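# Move the pocketed part from the vise to the tray

## Task

Remove the finished part (the block that has a pocket in its top face) from the vise and set it down lying flat, pocket facing up, in the black outfeed tray next to the part already sitting there; no plain block may be left obviously tipped over.

## Robot and tools

Robot: two arms on a table. left_arm has its base at (+0.032, +0.286, 0) m, quat_wxyz (+1.000, 0, 0, -0.008), and carries a left hand. right_arm has its base at (+0.046, -0.295, 0) m, quat_wxyz (+1.000, 0, 0, +0.012), and carries a right hand. Both hands have five fingers and are mirror images. A camera stand is fixed behind the arms. Loose objects may get a brief nudge now and then. Anything that ends up on the floor, or is set down off the table and left, fails the job.

Frame: the scene frame has its origin at table-top height, midway between the nominal bases. +x points out over the table, +y toward left_arm, +z up. Arm names do not match image sides. Positions are in metres, orientations are quat_wxyz. Reported hand positions can be a few cm off, more at long reach.

Hand point: a spot fixed to the palm, 0.05 m in front of it and 0.15 m from the wrist face along the fingers. Its +z runs along straight fingers and +y out of the palm. +x runs across the palm away from the thumb on the right hand, and toward the thumb on the left hand. Straight fingers reach 0.06-0.07 m past the point, with their centre lines 0.06 m back along -y. Across the palm the hand spans 0.08 m on the little-finger side and 0.02 m (thumb in front) to 0.09 m on the thumb side. A wrist bracket on the little-finger side reaches 0.10 m across and can strike things.

Row format: 28 numbers, all in [-1, 1], always for both arms. The order is left dx, dy, dz, rx, ry, rz, then left little, ring, middle, index, thumb_bend, thumb_turn, force_limit, speed, then the same 14 for the right arm. dx..rz are offsets along the scene axes from the arm's Hand target at the start of the action or move, not absolute poses. 1.0 means 0.6 m or 180 degrees. rx, ry, rz form one rotation vector, turning about the Hand target position. Six zeros re-request the current Hand target. The hand numbers are absolute targets. For the fingers -1 is straight and +1 curled. For thumb_bend -1 is straight and +1 fully bent. For thumb_turn -1 puts the thumb beside the palm and +1 opposite the fingers. force_limit maps -1..+1 to about 0..10 N at the fingertip (0..15 N for the two thumb motors). speed rises from near zero at -1 to full at +0.48 and stays full up to +1; at full speed a finger's whole travel takes 0.49 s. No value means 'unchanged', so resend the eight hand numbers last executed. If none has run yet, send hand_measured, hand_force_limit and hand_speed.

execute_actions: actions is a list of actions. Each action is up to 15 rows, one per 1/30 s step, and a short list repeats its last row. Every row counts from the action's starting Hand target, so repeating an offset moves further. cameras lists camera names, ["all"] or []; when actions is empty, all cameras are shown by default.

move: target is one row or a list of up to 15 rows, all offsets from the same starting Hand targets, not chained. speed is the path top speed in m/s (0.002 to 4.3, default 0.25), and turns are capped at twice that in rad/s; give one value, or one per target. blend (m) rounds corners between listed targets; 0 stops at each. blocking=false returns after about 0.5 s while the move continues. Paths are straight lines lasting 0.5 to 10 s. They ignore obstacles and the other arm, lag behind and can overshoot speed. Do not route a hand near its own base. The first target's hand numbers go out at the start, and later targets' hand numbers go out on arrival once everything is still. The move: line reports done, off_target, moving, held or fault, plus limits=paced (pose clipped) or limits=held (steps withheld).

wait: seconds 0 to 10; a running move continues. stop: brakes a running move. zoom_image: camera plus region [x0, y0, x1, y1] in pixels, at most 504 by 504, taken from the newest images. show_instructions shows the reference pages. finished_scene (scene 1) ends the scene for good.

Cameras: cam_head_left, cam_head_right and cam_high (896x504), and cam_left_wrist and cam_right_wrist (672x504, fisheye).

Results: end_effector_position and quat per hand point, and Hand target, which is the base for the next offsets. hand_measured, hand_stopped_by (moving, target, force, stalled, fault) and hand_load_n each give six values in motor order; a load is positive when the finger is pushed open. A lost grip appears only as load falling to near 0. Joint velocities may read 'within noise'. Joint torques include the arm's own weight and have offsets; numbers 3 and 4 wrap at ±28 N m. Action calls also list some per-step positions.

Control habits: commanded orientation is clipped to within 40 degrees of the measured one. Hands often rest 1-3 cm (sometimes 5 cm) short, usually low, and may sag under load. If a hand stays short, send the remaining distance as an offset. To release a push, command back past the hand point.

Gripping: turn the thumb fully in front to hold items about 0.035-0.065 m thick, or handles down to 0.025 m. For a gentle close use speed -0.94 or lower. To squeeze harder, raise force_limit and send a target more closed than hand_measured. To loosen, send a target more open than hand_measured. A motor that is at its limit ignores a new closing target.

Avoid: contact between the arms, including one hand gripping the other's fingers. Avoid fast hits on the vise, tray or table, dropping or releasing a moving part, and heavy loads on fingers. Avoid long pushes or stretched poses: a motor at 85 °C shows MOTOR HOT, and at 100 °C that arm goes limp for 30-60 s.

Each tool is called after "Emit:" by a JSON object that holds its "fn" and its "kwargs", one argument or row to a line.

Reference images:

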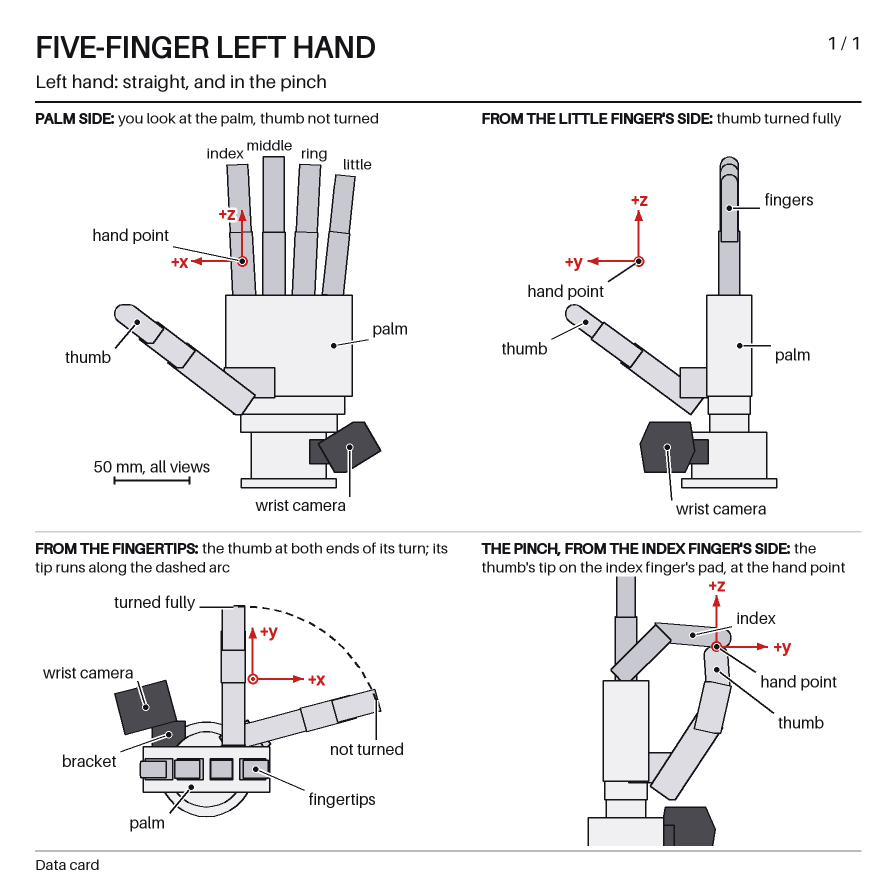

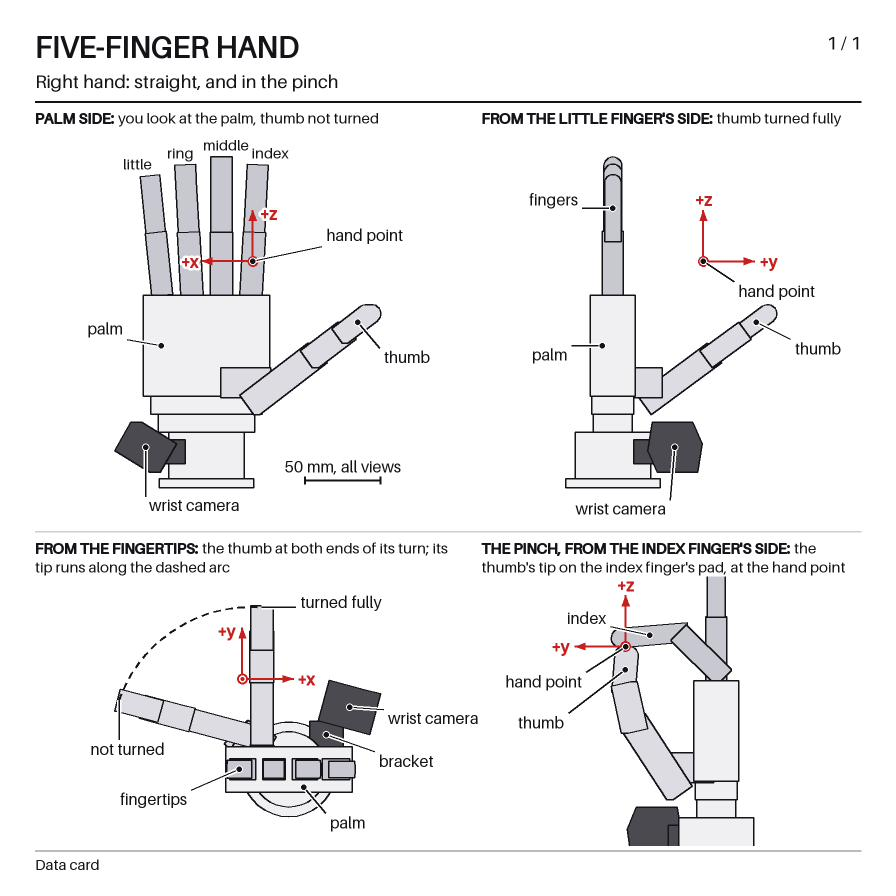

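## Session

Emit:
{"fn": "execute_actions", "kwargs": {
  "actions": []
}}

Scene clock: 0.00 s.
left_arm: end_effector_position=(+0.5959, +0.0724, +0.2495) hand_measured=(-1.000, -1.000, -1.000, -1.000, -1.000, -1.000) hand_load_n=(+0.0, -0.5, +0.0, +0.0, +0.0, +0.0) hand_stopped_by=(target, target, target, target, target, target) hand_force_limit=0.00 hand_speed=-0.80 end_effector_quat_wxyz=(+0.528, +0.009, +0.776, -0.345) | right_arm: end_effector_position=(+0.2905, -0.0157, +0.2398) hand_measured=(-1.000, -1.000, -1.000, -1.000, -1.000, -1.000) hand_load_n=(+0.0, +0.0, +0.0, +0.0, +0.0, +0.0) hand_stopped_by=(target, target, target, target, target, target) hand_force_limit=0.00 hand_speed=-0.80 end_effector_quat_wxyz=(+0.756, -0.621, +0.202, -0.041)
Joint positions: left_arm=[-0.327 1.334 0.924 0.199 0.242 1.054] | right_arm=[0.321 0.935 0.287 0.87 -0.845 0.428]
Joint velocities: within noise
Joint torques (N m): no reading
Heat: left arm: hottest elbow 38 °C; right arm: hottest elbow 36 °C.
Hand target: left_arm +0.6021, +0.0702, +0.2612; +0.535, +0.010, +0.769, -0.348 | right_arm +0.2955, -0.0139, +0.2517; +0.761, -0.617, +0.192, -0.048

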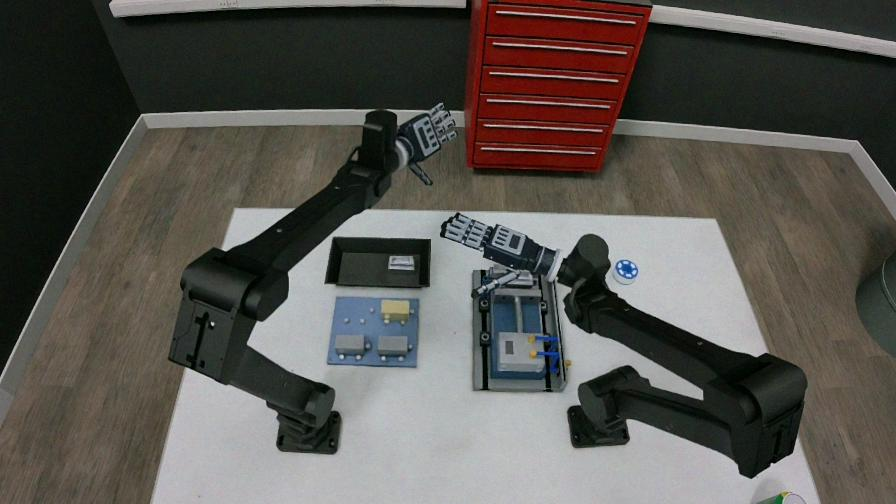

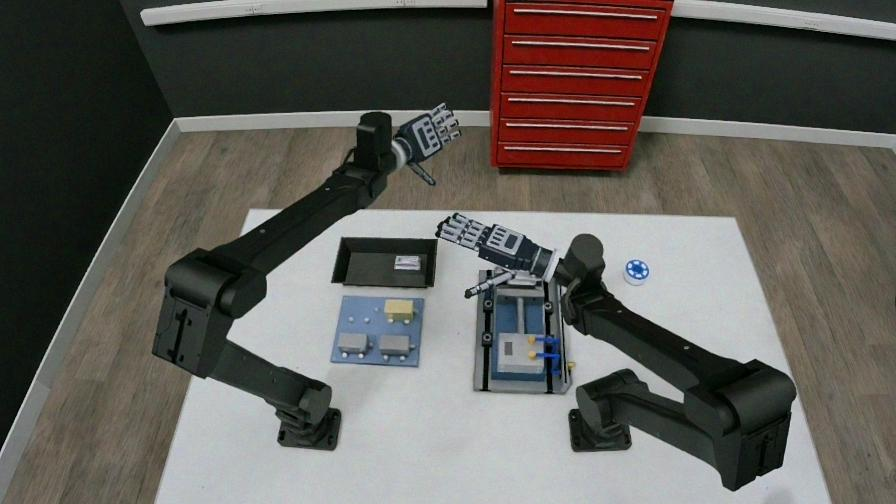

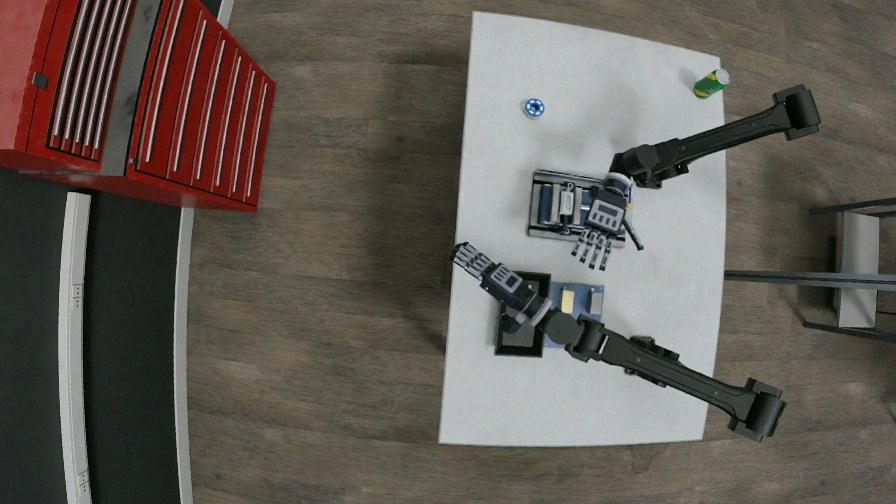

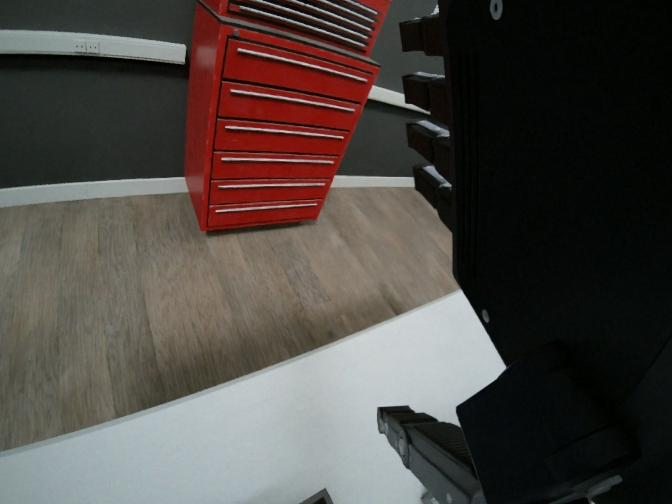

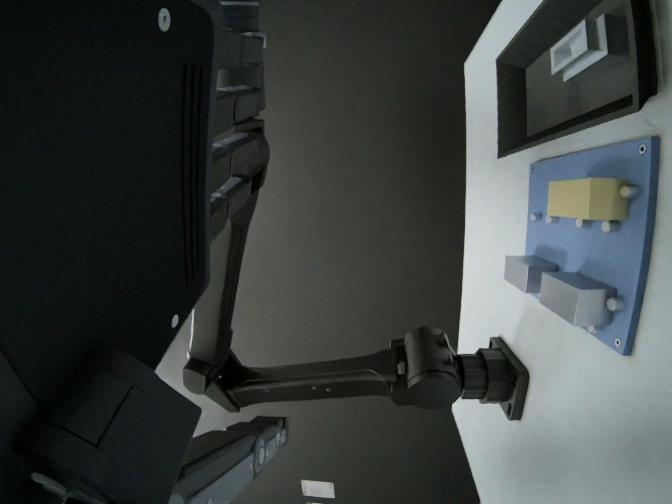

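Emit:
{"fn": "zoom_image", "kwargs": {
  "camera": "cam_head_left",
  "region": [430, 200, 630, 400]
}}

Emit:
{"fn": "zoom_image", "kwargs": {
  "camera": "cam_head_right",
  "region": [430, 200, 630, 400]
}}

Emit:
{"fn": "zoom_image", "kwargs": {
  "camera": "cam_high",
  "region": [450, 140, 690, 380]
}}

Scaled by 2.520 from the camera's 896x504 image, which has a finer 1280x720 frame.

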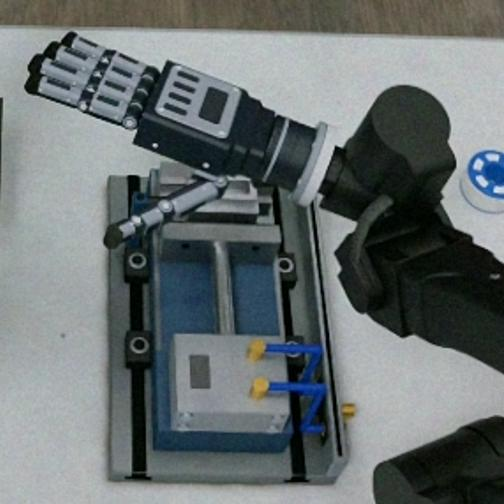

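Scaled by 2.520 from the camera's 896x504 image, which has a finer 1280x720 frame.

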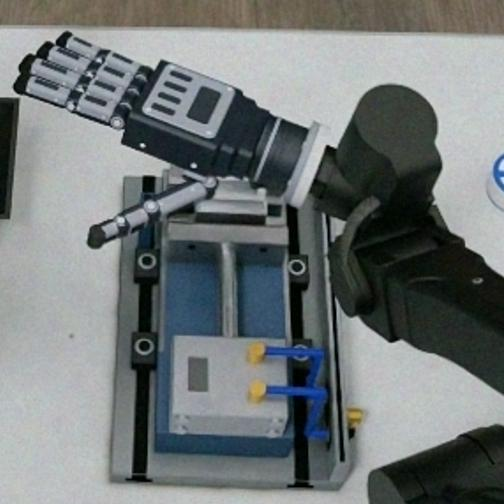

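Scaled by 2.100 from the camera's 896x504 image, which has a finer 1280x720 frame.

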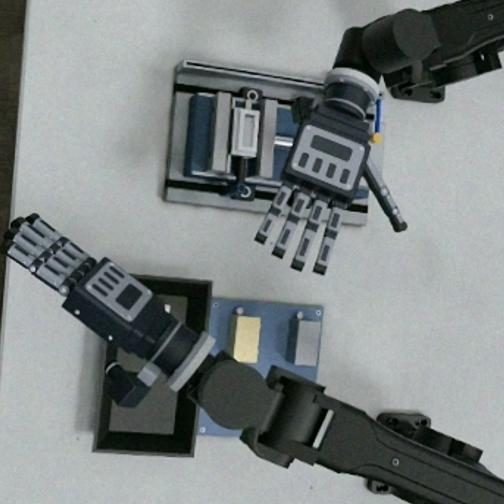

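Emit:
{"fn": "move", "kwargs": {
  "target": [-0.22, 0.6, 0.06, 0, 0, 0.25, -1,-1,-1,-1,-1,-1,0,-0.8, 0.05,-0.62,0.12,0,0,-0.37,-1,-1,-1,-1,-1,-1,0,-0.8],
  "cameras": ["all"]
}}

Scene clock: 6.37 s.
left_arm: end_effector_position=(+0.4754, +0.4304, +0.3036) hand_measured=(-1.000, -1.000, -1.000, -1.000, -1.000, -1.000) hand_load_n=(+0.0, +0.0, +0.0, -0.5, +0.0, +0.0) hand_stopped_by=(target, target, target, target, target, target) hand_force_limit=0.00 hand_speed=-0.80 end_effector_quat_wxyz=(+0.634, -0.278, +0.712, -0.114) | right_arm: end_effector_position=(+0.3226, -0.3773, +0.2912) hand_measured=(-1.000, -1.000, -1.000, -1.000, -1.000, -1.000) hand_load_n=(+0.5, +0.0, +0.0, +0.0, +0.0, +0.0) hand_stopped_by=(target, target, target, target, target, target) hand_force_limit=0.00 hand_speed=-0.80 end_effector_quat_wxyz=(+0.618, -0.400, +0.524, -0.429)
Joint positions: left_arm=[0.288 0.877 0.721 -0.015 0.076 1.034] | right_arm=[-1.068 0.463 0.284 0.46 -1.073 0.56]
Joint torques (N m): left_arm=[1.67 -5.01 9.26 1.33 0.16 -0.09] | right_arm=[0.56 0.73 13.94 1.83 0.44 -0.03]
Heat: left arm: hottest elbow 39 °C; right arm: hottest elbow 37 °C.
Hand target: left_arm +0.4701, +0.4303, +0.2972; +0.628, -0.285, +0.715, -0.117 | right_arm +0.3256, -0.3859, +0.3238; +0.610, -0.410, +0.500, -0.458
Off the commanded pose: left_arm 0.008 m, 1 deg | right_arm 0.034 m, 5 deg.
move: off_target (right_arm)

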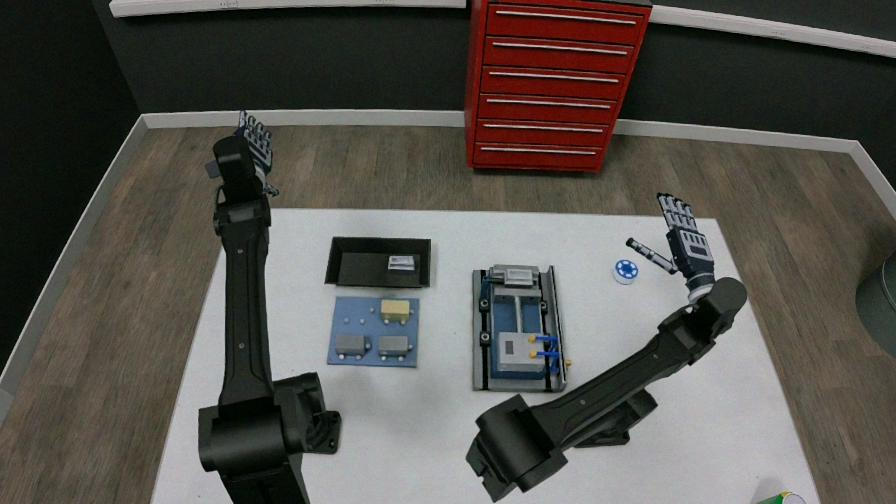

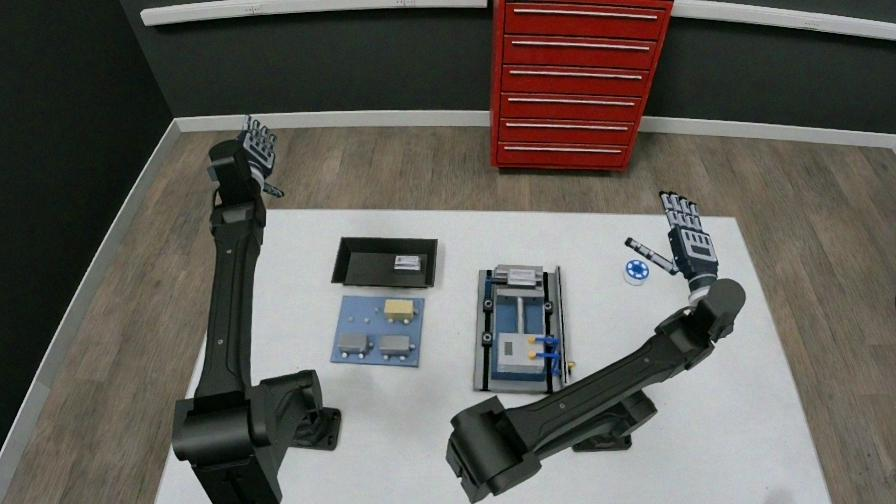

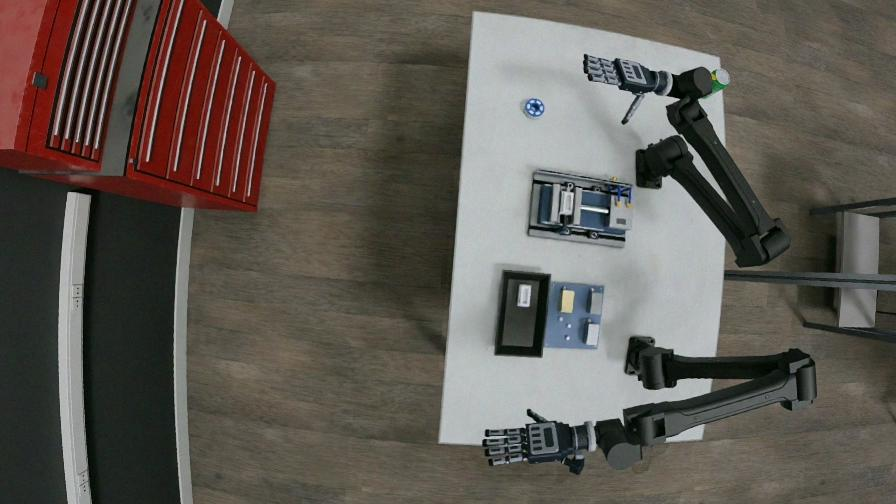

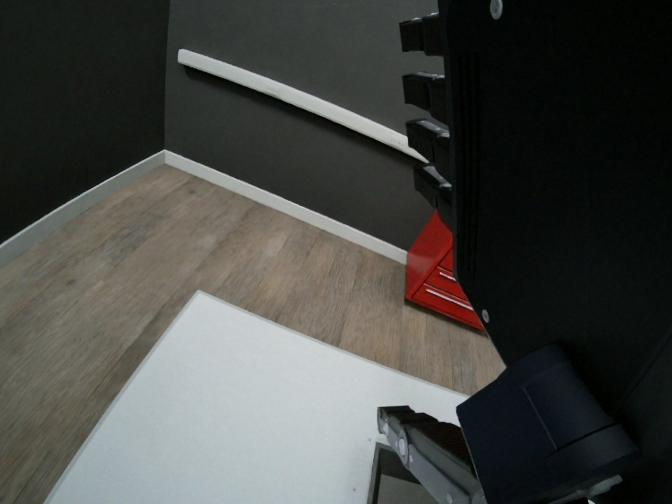

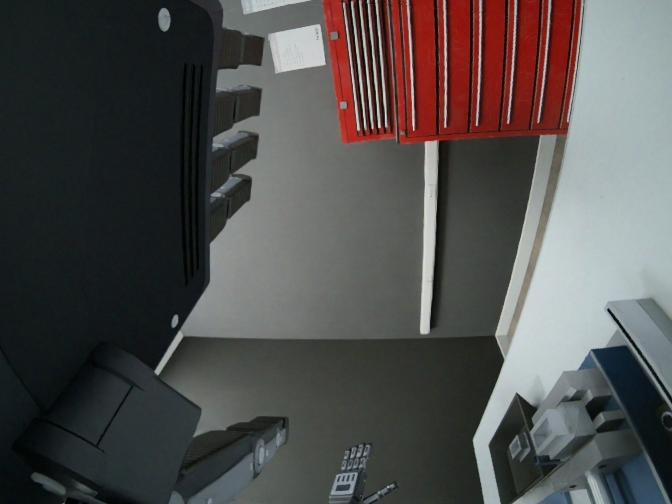

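Emit:
{"fn": "zoom_image", "kwargs": {
  "camera": "cam_high",
  "region": [510, 150, 650, 250]
}}

Emit:
{"fn": "zoom_image", "kwargs": {
  "camera": "cam_head_left",
  "region": [460, 250, 590, 400]
}}

Emit:
{"fn": "zoom_image", "kwargs": {
  "camera": "cam_head_left",
  "region": [315, 220, 445, 380]
}}

Emit:
{"fn": "zoom_image", "kwargs": {
  "camera": "cam_right_wrist",
  "region": [460, 300, 672, 504]
}}

Emit:
{"fn": "zoom_image", "kwargs": {
  "camera": "cam_high",
  "region": [480, 250, 620, 370]
}}

Scaled by 3.600 from the camera's 896x504 image, which has a finer 1280x720 frame.

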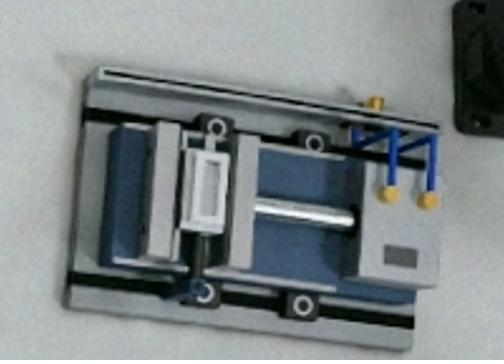

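Scaled by 3.360 from the camera's 896x504 image, which has a finer 1280x720 frame.

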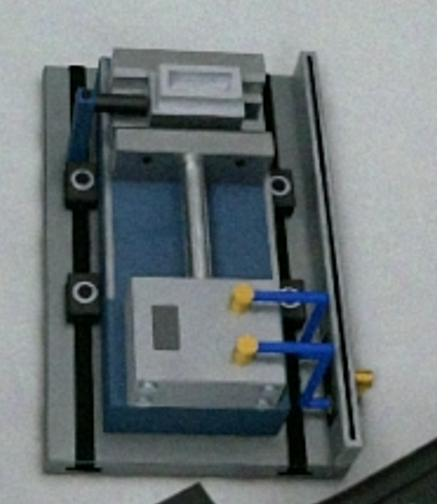

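Scaled by 3.150 from the camera's 896x504 image, which has a finer 1280x720 frame.

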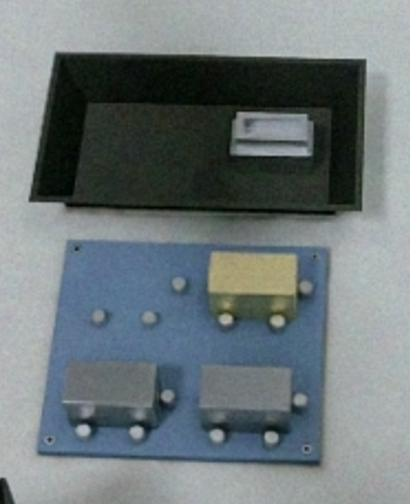

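Scaled by 2.377 from the camera's 672x504 image, which has a finer 960x720 frame.

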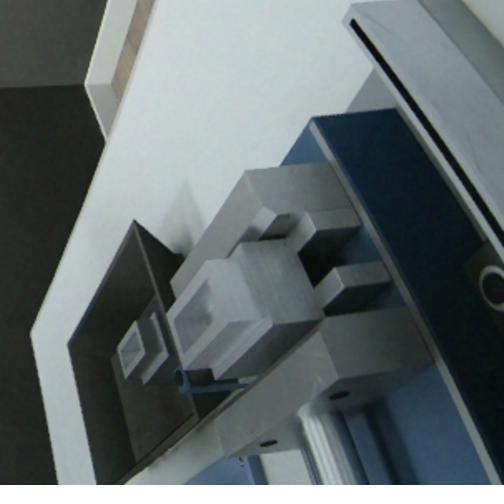

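Scaled by 3.600 from the camera's 896x504 image, which has a finer 1280x720 frame.

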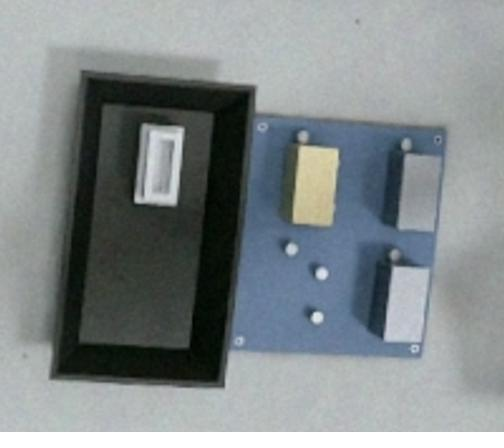

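Emit:
{"fn": "move", "kwargs": {
  "target": [0,0,0,0,0,0, -1,-1,-1,-1,-1,-1,0,-0.8, 0.0407,0.4165,-0.1063,-0.0761,0.2405,-0.0098,-1,-1,-0.4,-0.4,-1,1,0,0],
  "cameras": ["all"]
}}

Scene clock: 20.67 s.
left_arm: end_effector_position=(+0.4754, +0.4304, +0.3036) hand_measured=(-1.000, -1.000, -1.000, -1.000, -1.000, -1.000) hand_load_n=(+0.0, +0.0, -0.5, -0.5, +0.0, +0.0) hand_stopped_by=(target, target, target, target, target, target) hand_force_limit=0.00 hand_speed=-0.80 end_effector_quat_wxyz=(+0.634, -0.278, +0.712, -0.114) | right_arm: end_effector_position=(+0.3407, -0.1474, +0.2208) hand_measured=(-1.000, -1.000, -0.400, -0.400, -1.000, +1.000) hand_load_n=(+0.0, +0.0, +0.0, +0.0, +0.0, +0.0) hand_stopped_by=(target, target, target, target, target, target) hand_force_limit=0.00 hand_speed=0.00 end_effector_quat_wxyz=(-0.291, +0.628, -0.638, +0.337)
Joint positions: left_arm=[0.288 0.877 0.721 -0.015 0.076 1.034] | right_arm=[0.617 0.73 0.746 -0.806 0.555 0.422]
Joint torques (N m): left_arm=[1.61 -5.01 9.25 1.32 0.17 -0.1] | right_arm=[1.61 -3.78 14.32 1.06 0.59 0.13]
Heat: left arm: hottest elbow 40 °C; right arm: hottest elbow 40 °C.
Hand target: left_arm +0.4701, +0.4303, +0.2972; +0.628, -0.285, +0.715, -0.117 | right_arm +0.3499, -0.1359, +0.2599; -0.324, +0.611, -0.638, +0.339
Off the commanded pose: left_arm 0.008 m, 1 deg | right_arm 0.042 m, 4 deg.
move: off_target (right_arm)

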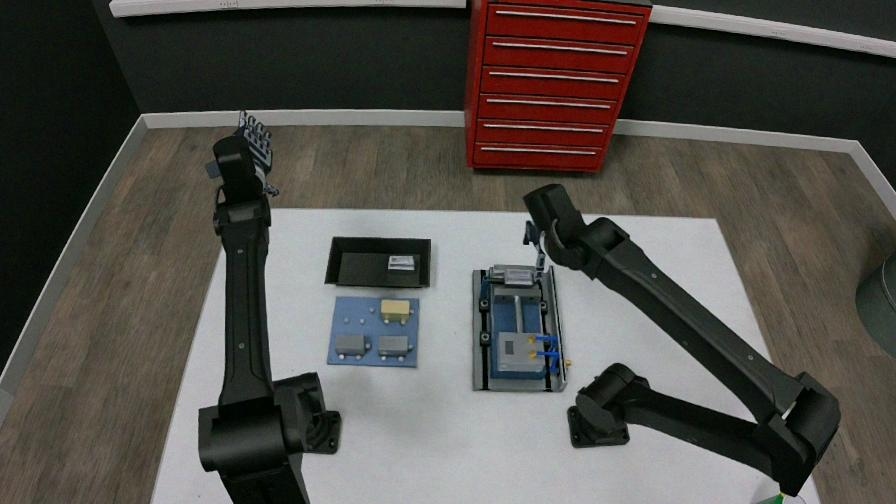

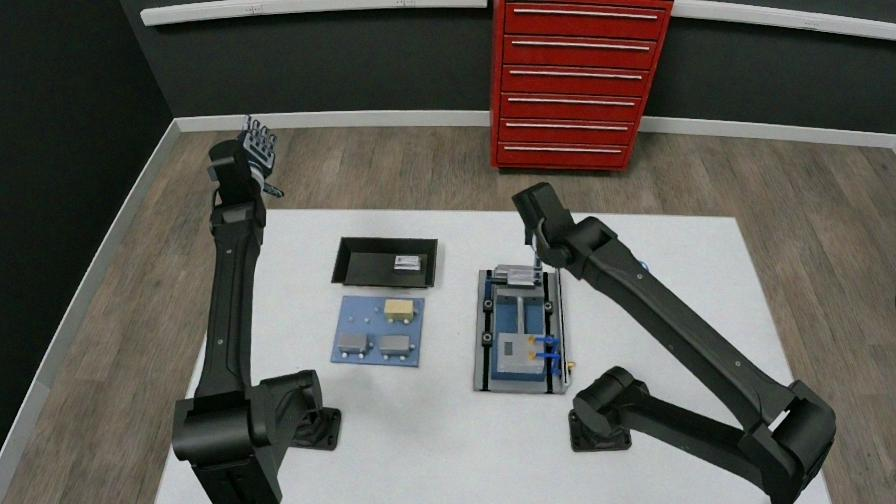

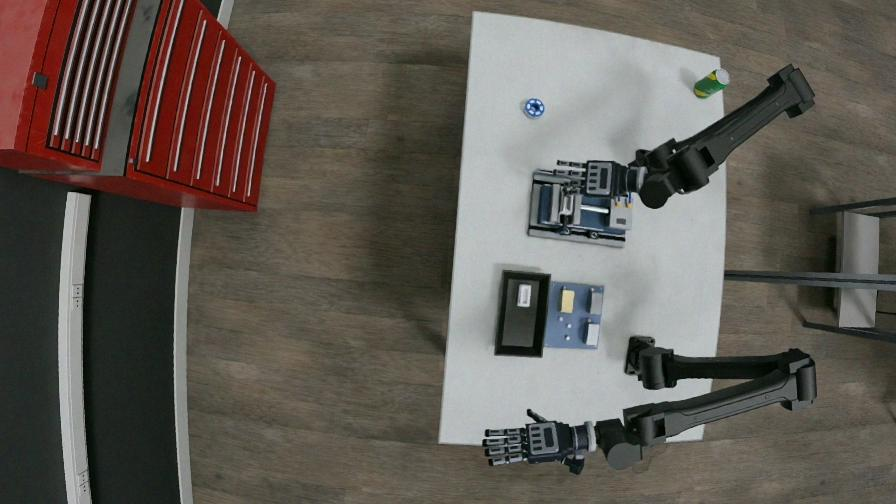

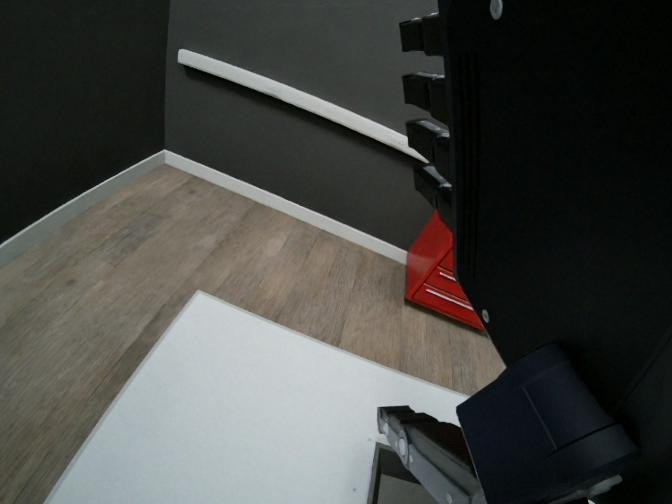

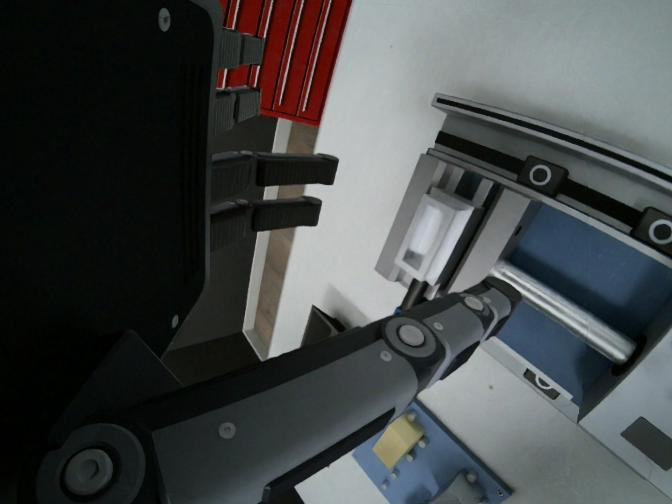

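Emit:
{"fn": "zoom_image", "kwargs": {
  "camera": "cam_right_wrist",
  "region": [360, 90, 600, 330]
}}

Emit:
{"fn": "zoom_image", "kwargs": {
  "camera": "cam_high",
  "region": [510, 130, 680, 260]
}}

Emit:
{"fn": "zoom_image", "kwargs": {
  "camera": "cam_head_left",
  "region": [460, 190, 610, 340]
}}

Scaled by 2.100 from the camera's 672x504 image, which has a finer 960x720 frame.

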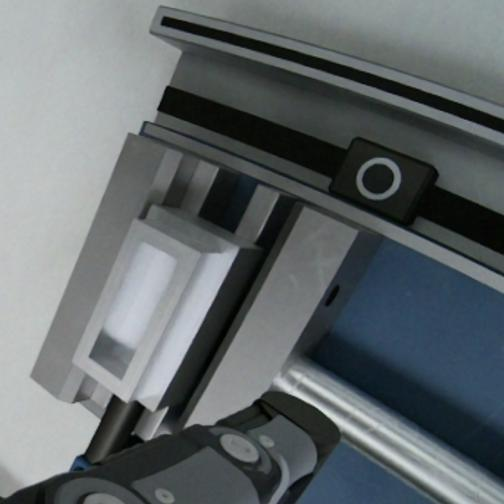

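Scaled by 2.965 from the camera's 896x504 image, which has a finer 1280x720 frame.

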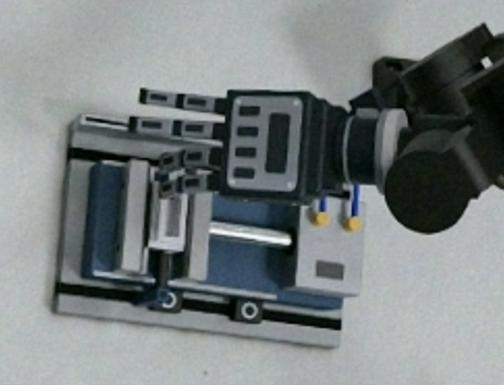

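Scaled by 3.360 from the camera's 896x504 image, which has a finer 1280x720 frame.

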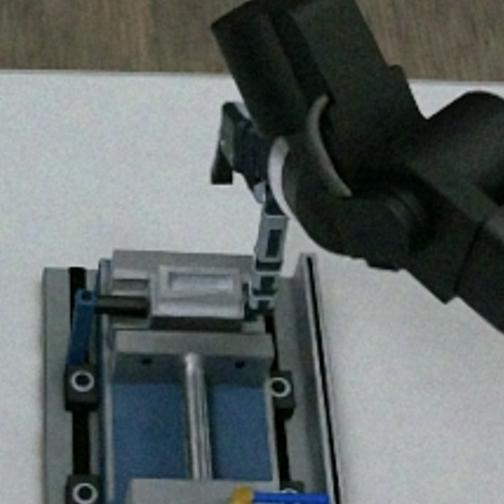

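Emit:
{"fn": "move", "kwargs": {
  "target": [0,0,0,0,0,0, -1,-1,-1,-1,-1,-1,0,-0.8, 0.0177,0.0298,-0.1182,0,0,0,-1,-1,-0.4,-0.4,-1,1,0,0],
  "cameras": ["all"],
  "speed": 0.12
}}

Emit:
{"fn": "zoom_image", "kwargs": {
  "camera": "cam_right_wrist",
  "region": [360, 90, 600, 330]
}}

Emit:
{"fn": "zoom_image", "kwargs": {
  "camera": "cam_high",
  "region": [510, 150, 650, 250]
}}

Emit:
{"fn": "zoom_image", "kwargs": {
  "camera": "cam_head_left",
  "region": [460, 190, 610, 340]
}}

Scene clock: 24.87 s.
left_arm: end_effector_position=(+0.4754, +0.4304, +0.3036) hand_measured=(-1.000, -1.000, -1.000, -1.000, -1.000, -1.000) hand_load_n=(+0.0, +0.0, +0.0, +0.0, +0.0, +0.0) hand_stopped_by=(target, target, target, target, target, target) hand_force_limit=0.00 hand_speed=-0.80 end_effector_quat_wxyz=(+0.634, -0.278, +0.712, -0.114) | right_arm: end_effector_position=(+0.3615, -0.1236, +0.1901) hand_measured=(-1.000, -1.000, -0.400, -0.400, -1.000, +1.000) hand_load_n=(+0.0, +0.0, +0.0, +0.0, +0.0, +0.0) hand_stopped_by=(target, target, target, target, target, target) hand_force_limit=0.00 hand_speed=0.00 end_effector_quat_wxyz=(-0.317, +0.613, -0.638, +0.342)
Joint positions: left_arm=[0.288 0.877 0.721 -0.015 0.076 1.034] | right_arm=[0.647 0.801 0.671 -0.614 0.581 0.449]
Joint torques (N m): left_arm=[1.73 -4.89 9.29 1.31 0.17 -0.1] | right_arm=[2.49 -3.49 8.65 1.94 0.61 0.16]
Heat: left arm: hottest elbow 40 °C; right arm: hottest elbow 41 °C.
Hand target: left_arm +0.4701, +0.4303, +0.2972; +0.628, -0.285, +0.715, -0.117 | right_arm +0.3607, -0.1181, +0.1891; -0.324, +0.610, -0.638, +0.339
Off the commanded pose: left_arm 0.008 m, 1 deg | right_arm 0.006 m, 1 deg.
move: done

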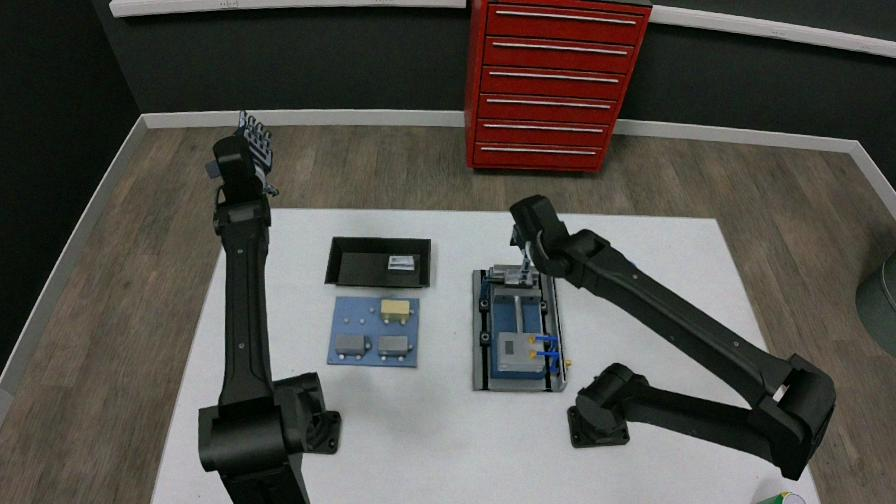

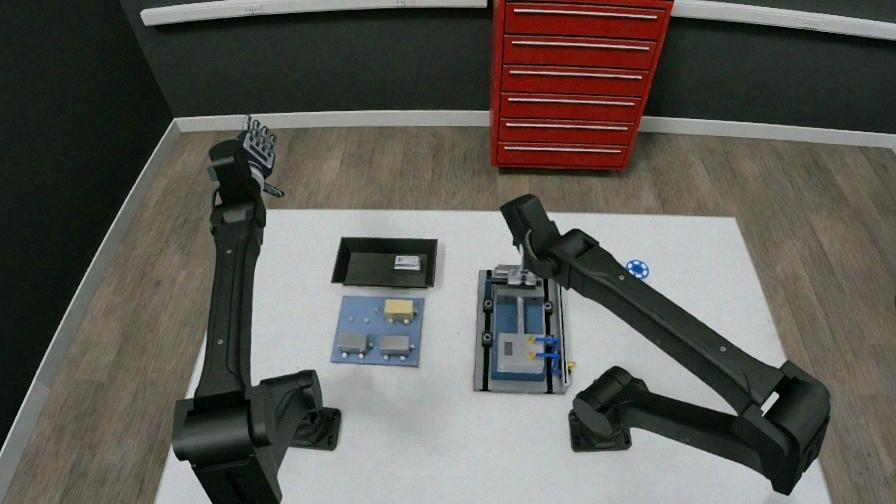

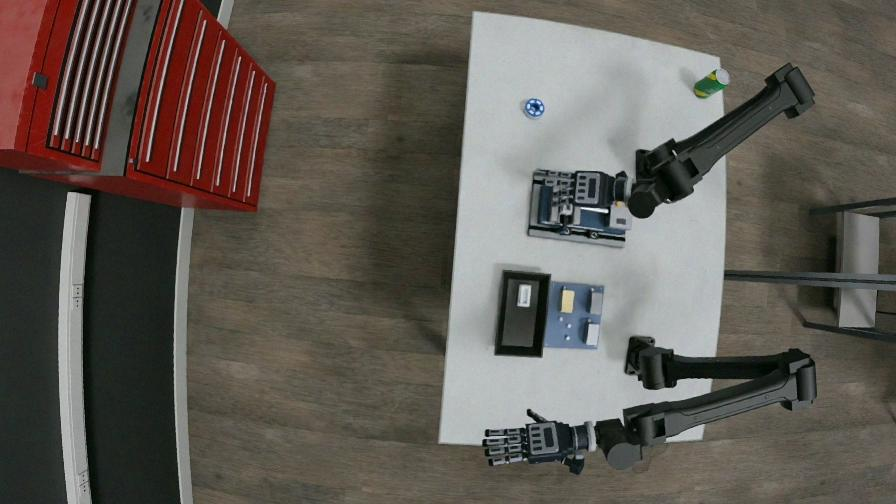

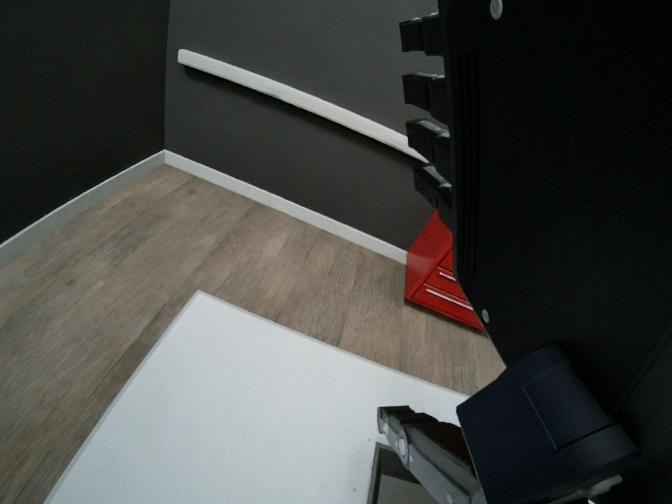

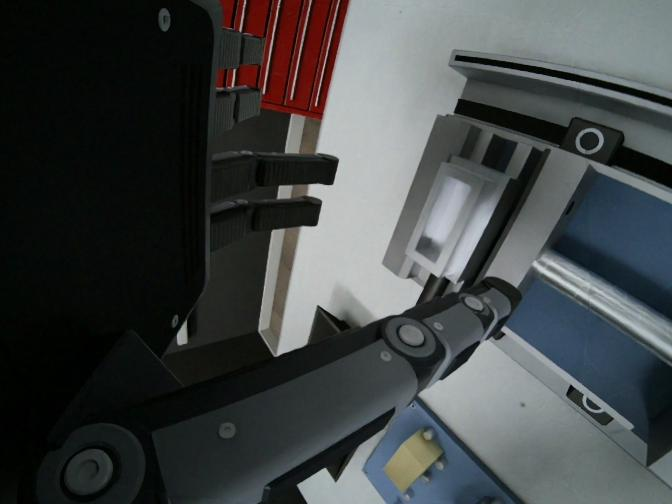

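Scaled by 2.100 from the camera's 672x504 image, which has a finer 960x720 frame.

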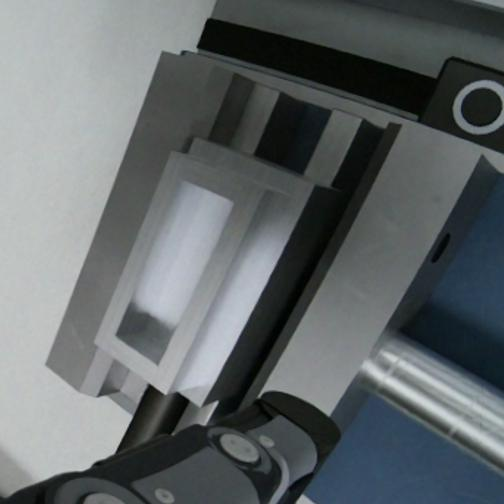

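Scaled by 3.600 from the camera's 896x504 image, which has a finer 1280x720 frame.

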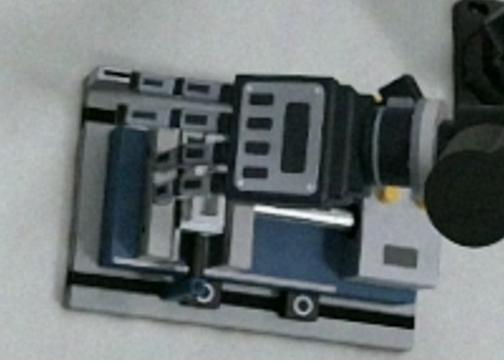

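Scaled by 3.360 from the camera's 896x504 image, which has a finer 1280x720 frame.

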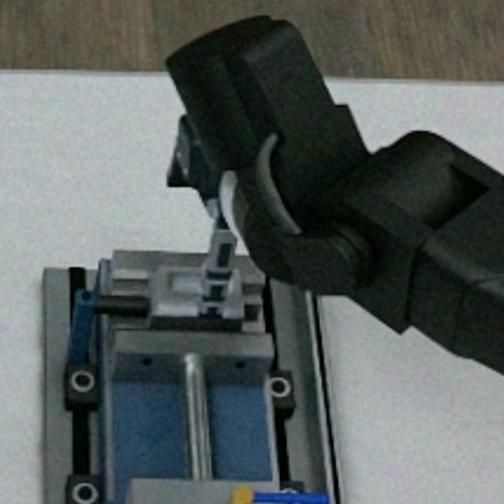

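Emit:
{"fn": "zoom_image", "kwargs": {
  "camera": "cam_head_left",
  "region": [470, 240, 570, 320]
}}

Emit:
{"fn": "zoom_image", "kwargs": {
  "camera": "cam_head_right",
  "region": [470, 240, 570, 320]
}}

Scaled by 5.040 from the camera's 896x504 image, which has a finer 1280x720 frame.

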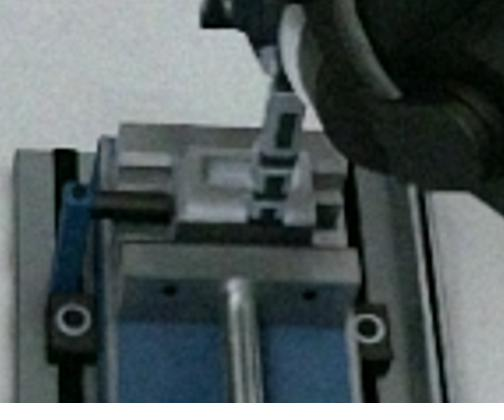

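Scaled by 5.040 from the camera's 896x504 image, which has a finer 1280x720 frame.

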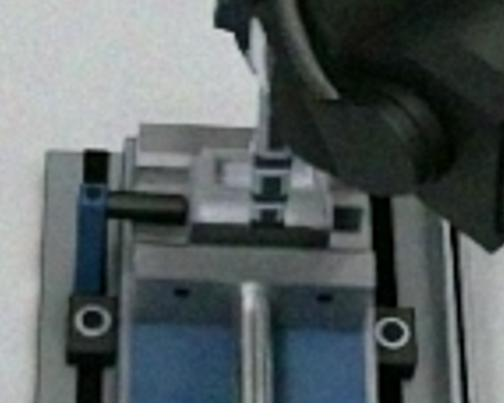

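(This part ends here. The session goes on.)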